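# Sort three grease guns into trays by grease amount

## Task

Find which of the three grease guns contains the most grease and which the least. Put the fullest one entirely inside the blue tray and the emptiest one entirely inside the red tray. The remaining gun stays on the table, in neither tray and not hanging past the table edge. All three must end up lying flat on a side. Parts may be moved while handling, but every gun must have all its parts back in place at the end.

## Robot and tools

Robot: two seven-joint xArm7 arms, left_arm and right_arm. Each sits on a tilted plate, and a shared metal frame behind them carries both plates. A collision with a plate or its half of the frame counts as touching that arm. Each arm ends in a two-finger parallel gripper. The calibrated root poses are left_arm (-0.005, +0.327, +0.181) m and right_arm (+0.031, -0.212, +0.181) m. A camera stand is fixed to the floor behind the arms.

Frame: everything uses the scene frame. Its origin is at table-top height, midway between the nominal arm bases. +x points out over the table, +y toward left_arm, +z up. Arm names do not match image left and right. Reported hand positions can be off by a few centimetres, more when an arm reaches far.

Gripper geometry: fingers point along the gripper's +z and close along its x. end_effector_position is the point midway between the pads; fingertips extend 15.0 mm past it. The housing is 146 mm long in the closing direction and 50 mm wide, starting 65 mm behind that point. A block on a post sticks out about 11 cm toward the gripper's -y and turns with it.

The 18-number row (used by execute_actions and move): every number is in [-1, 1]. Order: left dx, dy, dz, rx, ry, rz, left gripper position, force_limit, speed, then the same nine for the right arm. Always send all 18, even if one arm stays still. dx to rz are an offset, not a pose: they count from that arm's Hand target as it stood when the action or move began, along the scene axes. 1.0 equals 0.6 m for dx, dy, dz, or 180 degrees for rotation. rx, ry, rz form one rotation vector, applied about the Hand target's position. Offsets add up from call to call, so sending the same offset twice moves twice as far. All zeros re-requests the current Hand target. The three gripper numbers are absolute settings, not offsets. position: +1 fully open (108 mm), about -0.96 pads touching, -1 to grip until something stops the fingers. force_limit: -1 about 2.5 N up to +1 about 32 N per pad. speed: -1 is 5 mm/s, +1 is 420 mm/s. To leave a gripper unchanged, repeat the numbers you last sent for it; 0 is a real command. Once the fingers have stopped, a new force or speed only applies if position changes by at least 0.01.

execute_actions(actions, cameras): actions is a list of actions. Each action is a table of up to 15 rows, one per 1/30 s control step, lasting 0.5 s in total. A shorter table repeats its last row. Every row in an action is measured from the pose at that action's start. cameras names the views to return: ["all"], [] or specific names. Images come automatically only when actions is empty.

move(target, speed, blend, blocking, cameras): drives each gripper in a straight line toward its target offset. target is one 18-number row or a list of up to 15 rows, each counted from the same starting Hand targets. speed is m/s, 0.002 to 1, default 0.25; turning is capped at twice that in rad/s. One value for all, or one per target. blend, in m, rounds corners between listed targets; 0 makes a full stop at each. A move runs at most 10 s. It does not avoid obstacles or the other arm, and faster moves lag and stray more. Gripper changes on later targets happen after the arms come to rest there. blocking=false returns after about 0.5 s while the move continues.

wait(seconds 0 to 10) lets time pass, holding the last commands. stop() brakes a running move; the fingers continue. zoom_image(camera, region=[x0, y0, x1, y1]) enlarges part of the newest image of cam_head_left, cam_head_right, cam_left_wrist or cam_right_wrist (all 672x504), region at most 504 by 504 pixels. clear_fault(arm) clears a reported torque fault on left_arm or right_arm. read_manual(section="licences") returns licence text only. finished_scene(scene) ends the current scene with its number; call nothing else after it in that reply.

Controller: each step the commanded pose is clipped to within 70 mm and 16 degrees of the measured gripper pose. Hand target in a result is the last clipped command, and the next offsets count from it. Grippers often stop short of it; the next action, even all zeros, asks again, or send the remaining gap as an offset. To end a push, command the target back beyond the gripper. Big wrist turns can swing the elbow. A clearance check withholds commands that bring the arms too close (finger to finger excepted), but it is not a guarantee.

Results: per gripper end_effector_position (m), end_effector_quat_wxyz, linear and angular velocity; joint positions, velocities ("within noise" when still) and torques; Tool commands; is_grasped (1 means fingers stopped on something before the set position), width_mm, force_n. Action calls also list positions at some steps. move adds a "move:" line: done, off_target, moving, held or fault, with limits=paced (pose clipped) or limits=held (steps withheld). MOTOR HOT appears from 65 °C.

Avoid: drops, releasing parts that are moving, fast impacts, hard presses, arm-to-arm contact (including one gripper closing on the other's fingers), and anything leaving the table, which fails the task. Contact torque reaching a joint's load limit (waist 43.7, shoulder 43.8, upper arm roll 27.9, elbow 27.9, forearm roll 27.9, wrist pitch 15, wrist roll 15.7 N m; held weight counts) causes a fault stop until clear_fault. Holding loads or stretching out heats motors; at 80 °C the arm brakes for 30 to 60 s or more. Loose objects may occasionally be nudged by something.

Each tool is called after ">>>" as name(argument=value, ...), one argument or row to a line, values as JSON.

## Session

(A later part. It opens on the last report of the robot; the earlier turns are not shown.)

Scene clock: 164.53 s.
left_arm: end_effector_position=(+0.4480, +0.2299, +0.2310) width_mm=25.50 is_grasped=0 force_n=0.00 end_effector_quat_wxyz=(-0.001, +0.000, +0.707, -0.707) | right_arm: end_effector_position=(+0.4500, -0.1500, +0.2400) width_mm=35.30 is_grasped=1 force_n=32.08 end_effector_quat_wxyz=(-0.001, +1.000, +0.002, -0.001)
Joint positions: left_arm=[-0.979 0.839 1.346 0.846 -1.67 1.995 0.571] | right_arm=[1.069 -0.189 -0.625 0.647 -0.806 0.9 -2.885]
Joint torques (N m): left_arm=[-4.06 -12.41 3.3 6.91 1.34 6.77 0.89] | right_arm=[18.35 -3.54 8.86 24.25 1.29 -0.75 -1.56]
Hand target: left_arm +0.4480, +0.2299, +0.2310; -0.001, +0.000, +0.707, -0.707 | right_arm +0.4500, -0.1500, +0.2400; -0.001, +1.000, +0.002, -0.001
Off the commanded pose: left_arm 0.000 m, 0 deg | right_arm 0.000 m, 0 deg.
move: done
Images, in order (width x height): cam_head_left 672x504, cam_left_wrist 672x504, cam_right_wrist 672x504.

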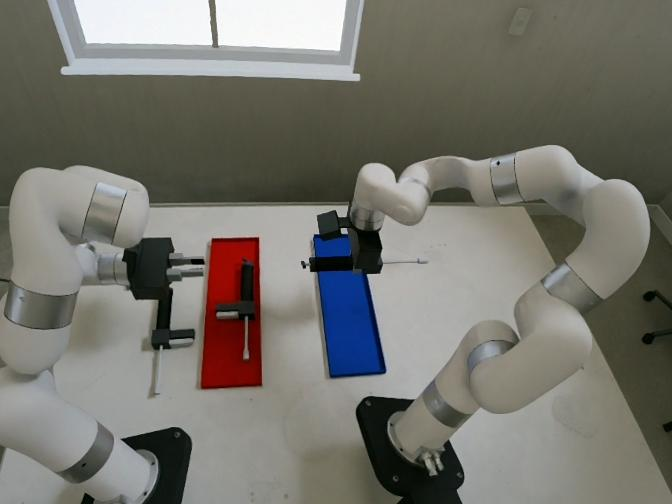

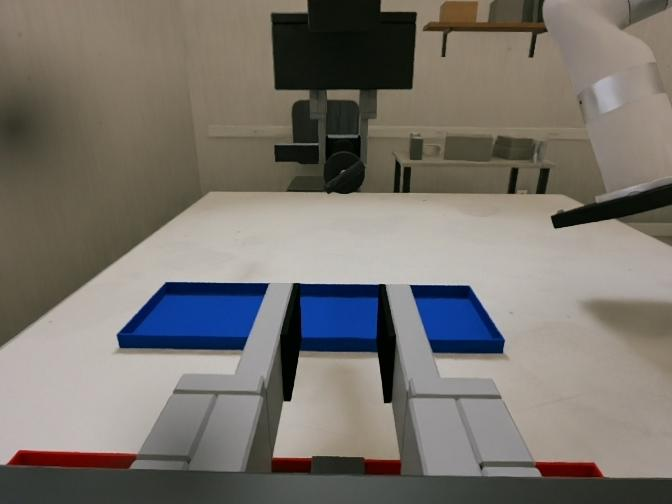

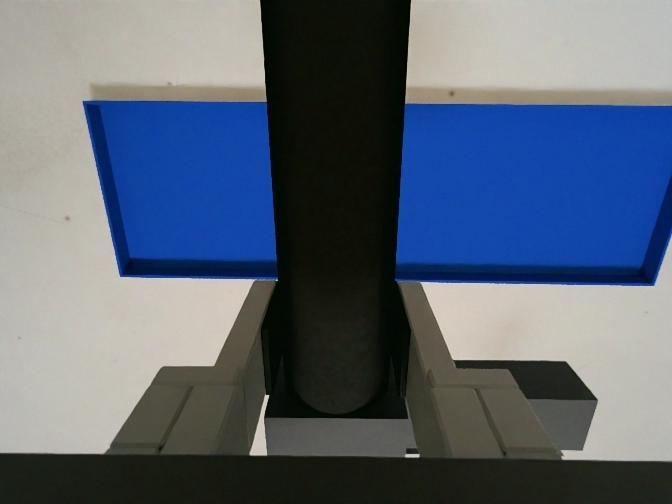

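>>> move(
  target=[
    [-0.004,-0.3,0,0,-0.298,0,-0.5,1,0.3,0,0,0,0,0,0,-1,1,0.3],
    [-0.004,-0.4073,0,0,-0.298,0,-0.5,1,0.3,0,0,0,0,0,0,-1,1,0.3],
    [-0.004,-0.4073,0,0,-0.298,0,-1,1,-0.2,0,0,0,0,0,0,-1,1,0.3],
    [-0.004,-0.3823,0,0,-0.298,0,-1,1,-0.2,0,0,0,0,0,0,-1,1,0.3],
  ],
  speed=[0.4,0.12,0.1,0.08],
  blend=[0.01,0,0,0],
  cameras=["cam_left_wrist"],
)

>>> move(
  target=[0,0.025,0,0,0,0,-1,1,-0.2,0,0,0,0,0,0,-1,1,0.3],
  speed=0.06,
)

>>> move(
  target=[0,0.025,0,0,0,0,-1,1,-0.2,0,0,0,0,0,0,-1,1,0.3],
  speed=0.06,
)

>>> move(
  target=[0,0.025,0,0,0,0,-1,1,-0.2,0,0,0,0,0,0,-1,1,0.3],
  speed=0.06,
  cameras=["cam_left_wrist"],
)

Scene clock: 179.37 s.
left_arm: end_effector_position=(+0.4456, +0.0005, +0.2310) width_mm=7.96 is_grasped=1 force_n=43.74 end_effector_quat_wxyz=(+0.319, +0.319, +0.631, -0.631) | right_arm: end_effector_position=(+0.4500, -0.1500, +0.2400) width_mm=35.30 is_grasped=1 force_n=32.05 end_effector_quat_wxyz=(-0.001, +1.000, +0.002, -0.001)
Joint positions: left_arm=[-1.286 0.998 1.045 0.952 -2.212 1.681 1.333] | right_arm=[1.069 -0.189 -0.625 0.648 -0.806 0.9 -2.885]
Joint torques (N m): left_arm=[-5.43 -29.88 10.08 6.4 0.85 5.88 1.39] | right_arm=[16.27 -4.63 9.16 16.05 -0.7 -1.42 -1.4]
Hand target: left_arm +0.4456, +0.0006, +0.2310; +0.319, +0.319, +0.631, -0.631 | right_arm +0.4500, -0.1500, +0.2400; -0.001, +1.000, +0.002, -0.001
Off the commanded pose: left_arm 0.000 m, 0 deg | right_arm 0.000 m, 0 deg.
move: done
Images, in order (width x height): cam_left_wrist 672x504.

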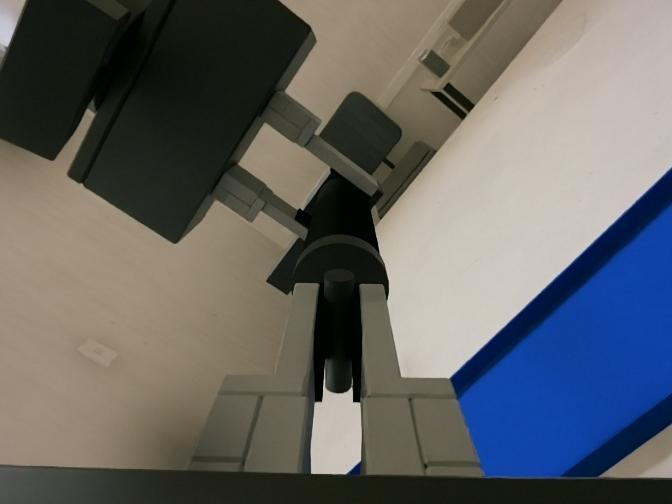

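Scene clock: 180.13 s.
left_arm: end_effector_position=(+0.4456, +0.0155, +0.2310) width_mm=7.96 is_grasped=1 force_n=43.74 end_effector_quat_wxyz=(+0.319, +0.319, +0.631, -0.631) | right_arm: end_effector_position=(+0.4500, -0.1500, +0.2400) width_mm=35.30 is_grasped=1 force_n=32.03 end_effector_quat_wxyz=(-0.001, +1.000, +0.002, -0.001)
Joint positions: left_arm=[-1.278 0.986 1.068 0.928 -2.184 1.707 1.343] | right_arm=[1.069 -0.189 -0.625 0.647 -0.806 0.9 -2.885]
Joint torques (N m): left_arm=[-4.99 -29.04 10.31 6.15 0.02 6.09 1.21] | right_arm=[15.55 -5.45 8.95 15.01 -0.76 -1.47 -1.26]
Hand target: left_arm +0.4456, +0.0156, +0.2310; +0.319, +0.319, +0.631, -0.631 | right_arm +0.4500, -0.1500, +0.2400; -0.001, +1.000, +0.002, -0.001
Off the commanded pose: left_arm 0.000 m, 0 deg | right_arm 0.000 m, 0 deg.
move: done

Scene clock: 180.90 s.
left_arm: end_effector_position=(+0.4455, +0.0305, +0.2310) width_mm=7.96 is_grasped=1 force_n=43.77 end_effector_quat_wxyz=(+0.319, +0.319, +0.631, -0.631) | right_arm: end_effector_position=(+0.4500, -0.1499, +0.2401) width_mm=35.30 is_grasped=1 force_n=32.03 end_effector_quat_wxyz=(-0.001, +1.000, +0.002, -0.001)
Joint positions: left_arm=[-1.269 0.976 1.092 0.907 -2.154 1.733 1.354] | right_arm=[1.069 -0.189 -0.625 0.647 -0.806 0.9 -2.885]
Joint torques (N m): left_arm=[1.1 -28.11 17.73 2.14 0.62 4.11 1.29] | right_arm=[-0.9 -6.59 3.22 15.05 -1.41 3.3 -1.01]
Hand target: left_arm +0.4456, +0.0306, +0.2310; +0.319, +0.319, +0.631, -0.631 | right_arm +0.4500, -0.1500, +0.2400; -0.001, +1.000, +0.002, -0.001
Off the commanded pose: left_arm 0.000 m, 0 deg | right_arm 0.000 m, 0 deg.
move: done

Scene clock: 181.67 s.
left_arm: end_effector_position=(+0.4456, +0.0455, +0.2310) width_mm=7.96 is_grasped=1 force_n=43.78 end_effector_quat_wxyz=(+0.319, +0.319, +0.631, -0.631) | right_arm: end_effector_position=(+0.4500, -0.1500, +0.2400) width_mm=35.30 is_grasped=1 force_n=32.03 end_effector_quat_wxyz=(-0.001, +1.000, +0.002, -0.001)
Joint positions: left_arm=[-1.259 0.966 1.117 0.887 -2.124 1.759 1.364] | right_arm=[1.069 -0.189 -0.626 0.647 -0.806 0.9 -2.885]
Joint torques (N m): left_arm=[2.13 -27.15 18.96 1.8 0.35 3.87 1.31] | right_arm=[-4.96 -8.79 1.98 15.31 -1.65 3.62 -0.43]
Hand target: left_arm +0.4456, +0.0456, +0.2310; +0.319, +0.319, +0.631, -0.631 | right_arm +0.4500, -0.1500, +0.2400; -0.001, +1.000, +0.002, -0.001
Off the commanded pose: left_arm 0.000 m, 0 deg | right_arm 0.000 m, 0 deg.
move: done
Images, in order (width x height): cam_left_wrist 672x504.

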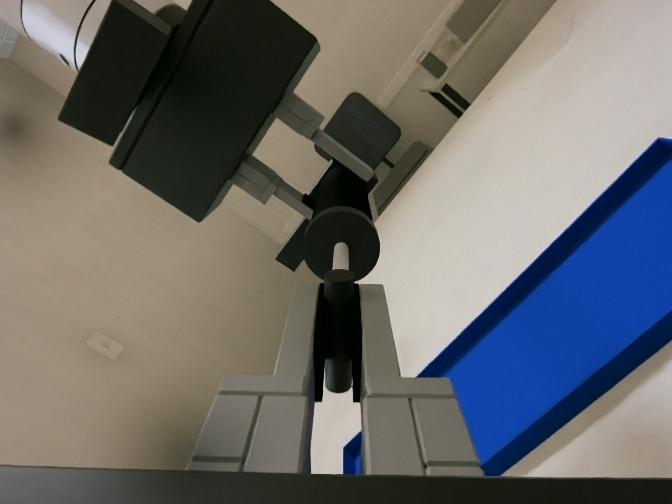

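>>> move(
  target=[
    [0,-0.1017,0,0,0,0,-1,1,-0.2,0,0,0,0,0,0,-1,1,0.3],
    [0,-0.1017,0,0,0,0,-0.5,1,0.3,0,0,0,0,0,0,-1,1,0.3],
    [0.004,0.31,0.05,0,0.298,0,-0.5,1,0.3,0,0,0,0,0,0,-1,1,0.3],
  ],
  speed=[0.12,0.1,0.5],
)

>>> move(
  target=[
    [-0.05,0.197,-0.15,0.385,0.385,0.398,0.6,1,0.3,-0.034,-0.3033,-0.28,0,0,-0.448,-1,1,0.3],
    [-0.05,0.197,-0.22,0.385,0.385,0.398,0.6,1,0.3,-0.034,-0.3033,-0.353,0,0,-0.448,-1,1,0.3],
    [-0.05,0.197,-0.22,0.385,0.385,0.398,0.6,1,0.3,-0.034,-0.3033,-0.353,0,0,-0.448,0.6,1,0.3],
    [-0.05,0.197,-0.22,0.385,0.385,0.398,0.6,1,0.3,-0.034,-0.45,0.05,0,0,-0.448,0.6,1,0.3],
  ],
  speed=[0.5,0.15,0.2,0.4],
  cameras=["all"],
)

Scene clock: 202.80 s.
left_arm: end_effector_position=(+0.4479, +0.2315, +0.2610) width_mm=25.50 is_grasped=0 force_n=0.00 end_effector_quat_wxyz=(-0.001, +0.000, +0.707, -0.707) | right_arm: end_effector_position=(+0.4500, -0.1500, +0.2400) width_mm=35.30 is_grasped=1 force_n=32.16 end_effector_quat_wxyz=(-0.001, +1.000, +0.002, -0.001)
Joint positions: left_arm=[-1.083 0.746 1.43 0.806 -1.625 1.947 0.522] | right_arm=[1.069 -0.189 -0.626 0.647 -0.806 0.9 -2.885]
Joint torques (N m): left_arm=[-3.67 -19.02 8.82 7.79 1.47 6.71 -1.42] | right_arm=[5.5 -5.44 8.94 18.84 -0.43 -0.7 0.08]
Hand target: left_arm +0.4480, +0.2316, +0.2610; -0.001, +0.000, +0.707, -0.707 | right_arm +0.4500, -0.1500, +0.2400; -0.001, +1.000, +0.002, -0.001
Off the commanded pose: left_arm 0.000 m, 0 deg | right_arm 0.000 m, 0 deg.
move: done

Scene clock: 208.60 s.
left_arm: end_effector_position=(+0.4180, +0.3498, +0.1290) width_mm=86.00 is_grasped=0 force_n=0.00 end_effector_quat_wxyz=(-0.012, +0.716, -0.698, -0.006) | right_arm: end_effector_position=(+0.4296, -0.4200, +0.2700) width_mm=86.00 is_grasped=0 force_n=0.00 end_effector_quat_wxyz=(-0.002, +0.763, -0.646, -0.001)
Joint positions: left_arm=[-1.759 1.442 1.524 0.617 -1.395 0.93 -1.704] | right_arm=[0.488 -0.828 -0.581 0.559 -0.927 1.151 -2.127]
Joint torques (N m): left_arm=[-3.31 -7.44 11.73 5.24 -2.84 -6.14 1.39] | right_arm=[-7.16 -5.52 14.84 20.08 1.29 -0.43 -1.56]
Hand target: left_arm +0.4180, +0.3498, +0.1290; -0.012, +0.716, -0.698, -0.006 | right_arm +0.4296, -0.4200, +0.2700; -0.002, +0.763, -0.646, -0.001
Off the commanded pose: left_arm 0.000 m, 0 deg | right_arm 0.000 m, 0 deg.
move: done; limits=paced

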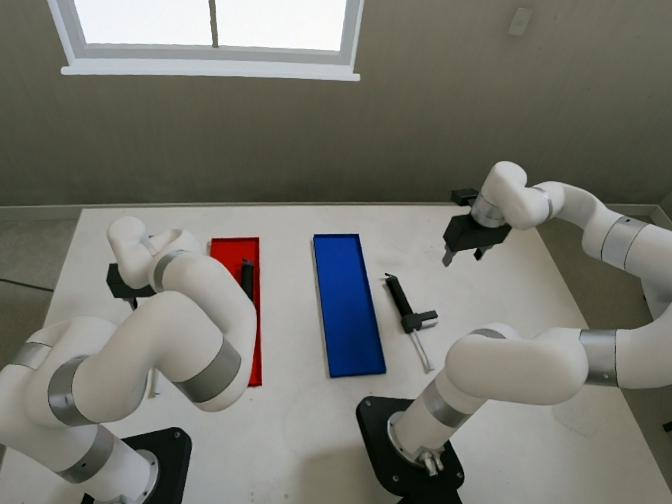

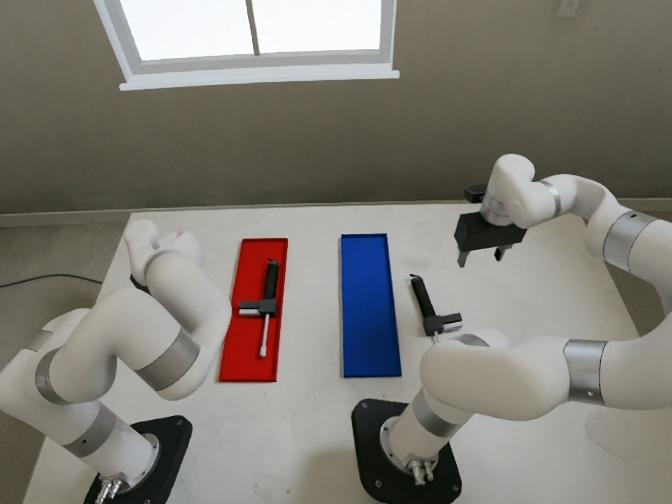

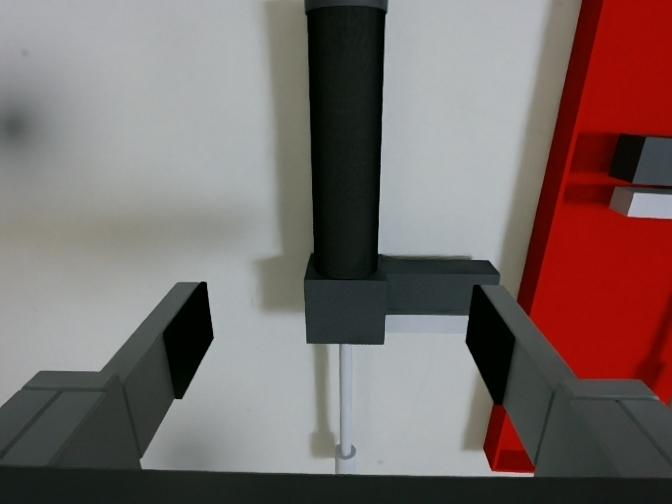

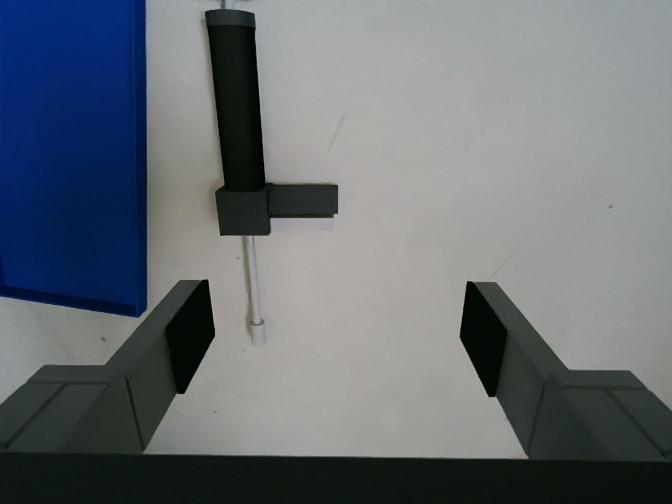

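>>> move(
  target=[
    [0,-0.001,-0.168,-0.0081,0.0026,0.002,0.6,1,0.3,0,0,0,0,0,0,0.6,1,0.3],
    [0,-0.001,-0.168,-0.0081,0.0026,0.002,-1,1,0.3,0,-0.1,0.05,0,0,0,0.6,1,0.3],
    [0,-0.001,0.05,-0.0081,0.0026,0.002,-1,1,0.3,0,-0.1,0.05,0,0,0,0.6,1,0.3],
    [0.1367,-0.808,0.04,-0.0081,0.0026,-0.017,-1,1,0.3,0,-0.1,0.05,0,0,0,0.6,1,0.3],
  ],
  speed=[0.25,0.2,0.3,0.4],
  blend=[0,0,0.03,0],
  cameras=["cam_left_wrist","cam_head_right"],
)

Scene clock: 224.53 s.
left_arm: end_effector_position=(+0.5000, -0.1350, +0.1530) width_mm=35.26 is_grasped=1 force_n=34.49 end_effector_quat_wxyz=(+0.000, +0.697, -0.717, +0.001) | right_arm: end_effector_position=(+0.4296, -0.4800, +0.3000) width_mm=86.00 is_grasped=0 force_n=0.00 end_effector_quat_wxyz=(-0.002, +0.763, -0.646, -0.001)
Joint positions: left_arm=[-1.255 1.681 1.372 2.375 -0.992 1.323 -2.96] | right_arm=[0.452 -0.89 -0.589 0.675 -0.901 1.256 -2.287]
Joint torques (N m): left_arm=[-11.96 -43.93 16.13 11.04 2.65 -0.63 -1.3] | right_arm=[-8.53 -4.55 11.16 20.93 1.09 -0.39 -1.48]
Hand target: left_arm +0.5000, -0.1350, +0.1530; +0.000, +0.697, -0.717, +0.001 | right_arm +0.4296, -0.4800, +0.3000; -0.002, +0.763, -0.646, -0.001
Off the commanded pose: left_arm 0.000 m, 0 deg | right_arm 0.000 m, 0 deg.
move: done; limits=paced
Images, in order (width x height): cam_head_right 672x504, cam_left_wrist 672x504.

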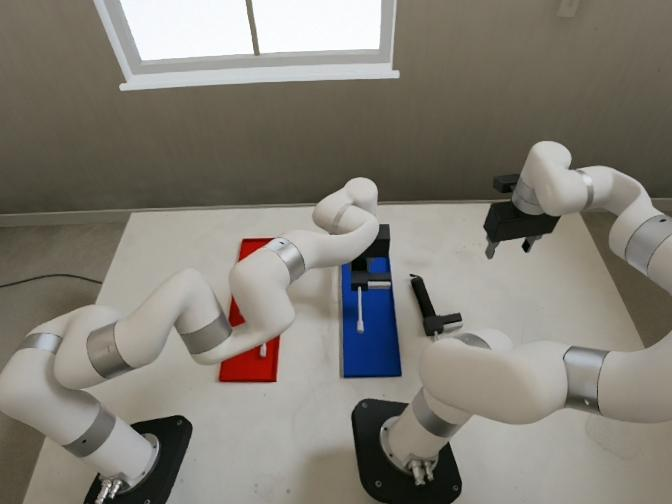

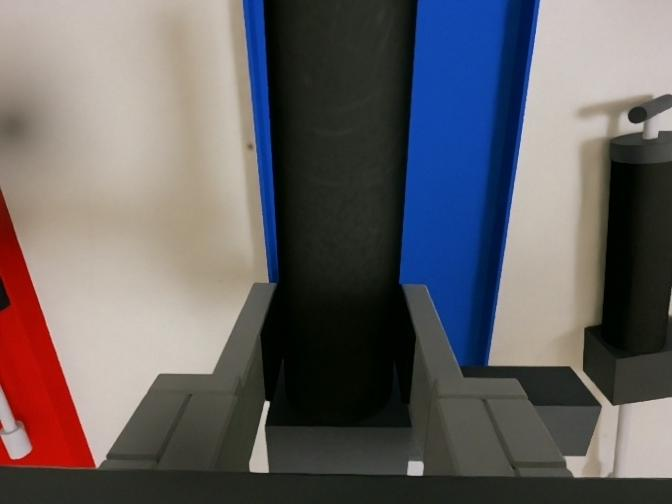

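>>> move(
  target=[
    [0,0,-0.2,0,0,0,-1,1,0.3,0,0,0,0,0,0,0.6,1,0.3],
    [0,0,-0.2,0,0,0,-0.13,1,-0.3,0,0,0,0,0,0,0.6,1,0.3],
    [0,0,0.1,0,0,0,-0.13,1,-0.3,0,0,0,0,0,0,0.6,1,0.3],
  ],
  speed=[0.15,0.1,0.3],
  cameras=["cam_left_wrist","cam_head_right","cam_head_left"],
)

>>> zoom_image(
  camera="cam_head_right",
  region=[200, 220, 480, 400],
)

Scene clock: 234.23 s.
left_arm: end_effector_position=(+0.4999, -0.1349, +0.2129) width_mm=45.85 is_grasped=0 force_n=0.00 end_effector_quat_wxyz=(+0.000, +0.697, -0.717, +0.000) | right_arm: end_effector_position=(+0.4296, -0.4800, +0.3000) width_mm=86.00 is_grasped=0 force_n=0.00 end_effector_quat_wxyz=(-0.002, +0.763, -0.646, -0.001)
Joint positions: left_arm=[-1.283 1.6 1.391 2.395 -0.953 1.417 -2.973] | right_arm=[0.452 -0.89 -0.589 0.675 -0.901 1.256 -2.287]
Joint torques (N m): left_arm=[-20.37 -49.19 14.35 7.5 -2.61 -6.51 1.53] | right_arm=[-8.52 -4.4 11.37 20.93 0.89 -0.54 -1.52]
Hand target: left_arm +0.5000, -0.1350, +0.2130; +0.000, +0.697, -0.717, +0.001 | right_arm +0.4296, -0.4800, +0.3000; -0.002, +0.763, -0.646, -0.001
Off the commanded pose: left_arm 0.000 m, 0 deg | right_arm 0.000 m, 0 deg.
elbow stopped short (left arm): the move would have taken joint 4 (elbow) straighter than the controller allows.
move: done
Images, in order (width x height): cam_head_left 672x504, cam_head_right 672x504, cam_left_wrist 672x504.

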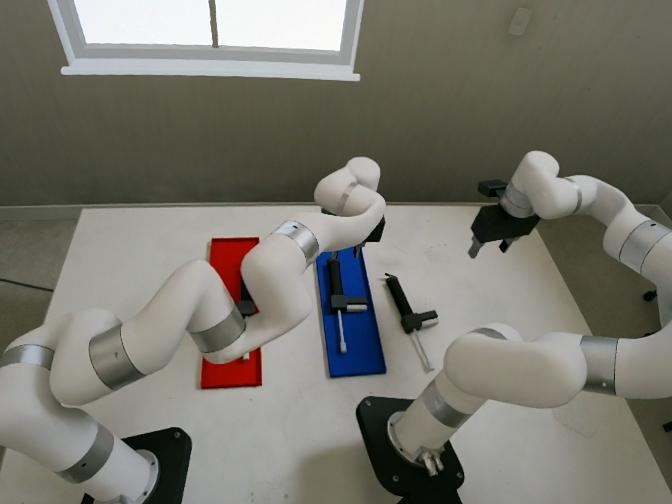

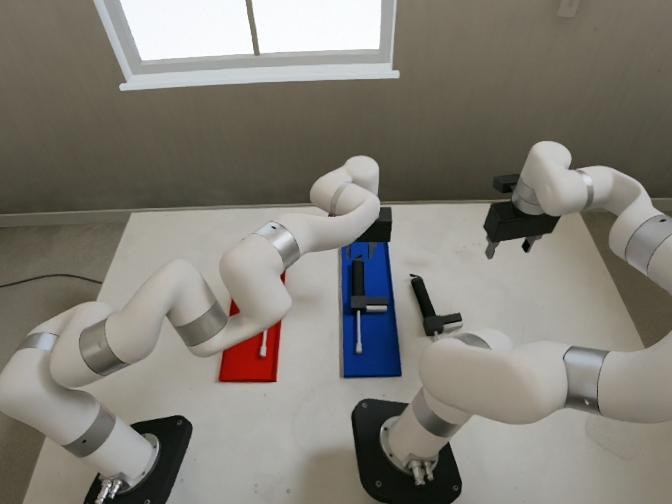

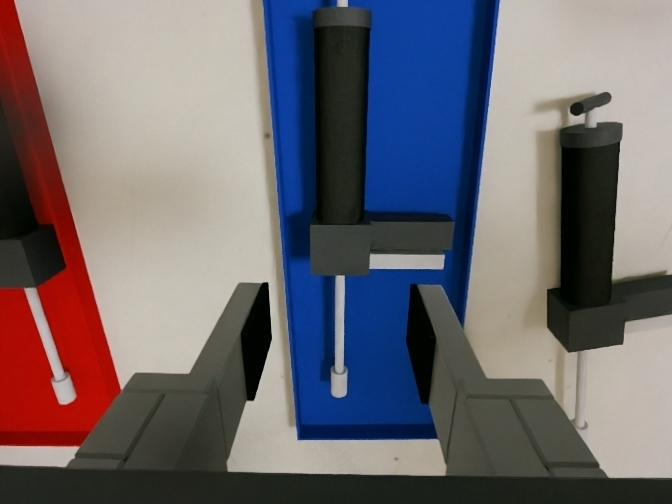

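Scaled by 1.800 from the camera's 672x504 image, which has a finer 960x720 frame.

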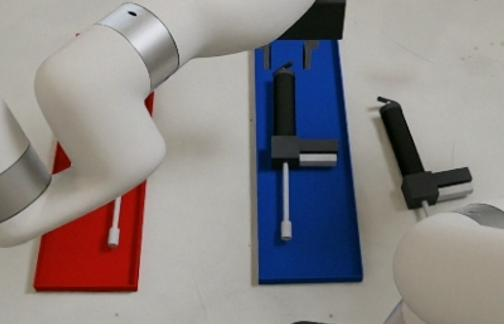

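>>> finished_scene(
  scene=3,
)

The scene is finished: the task was done.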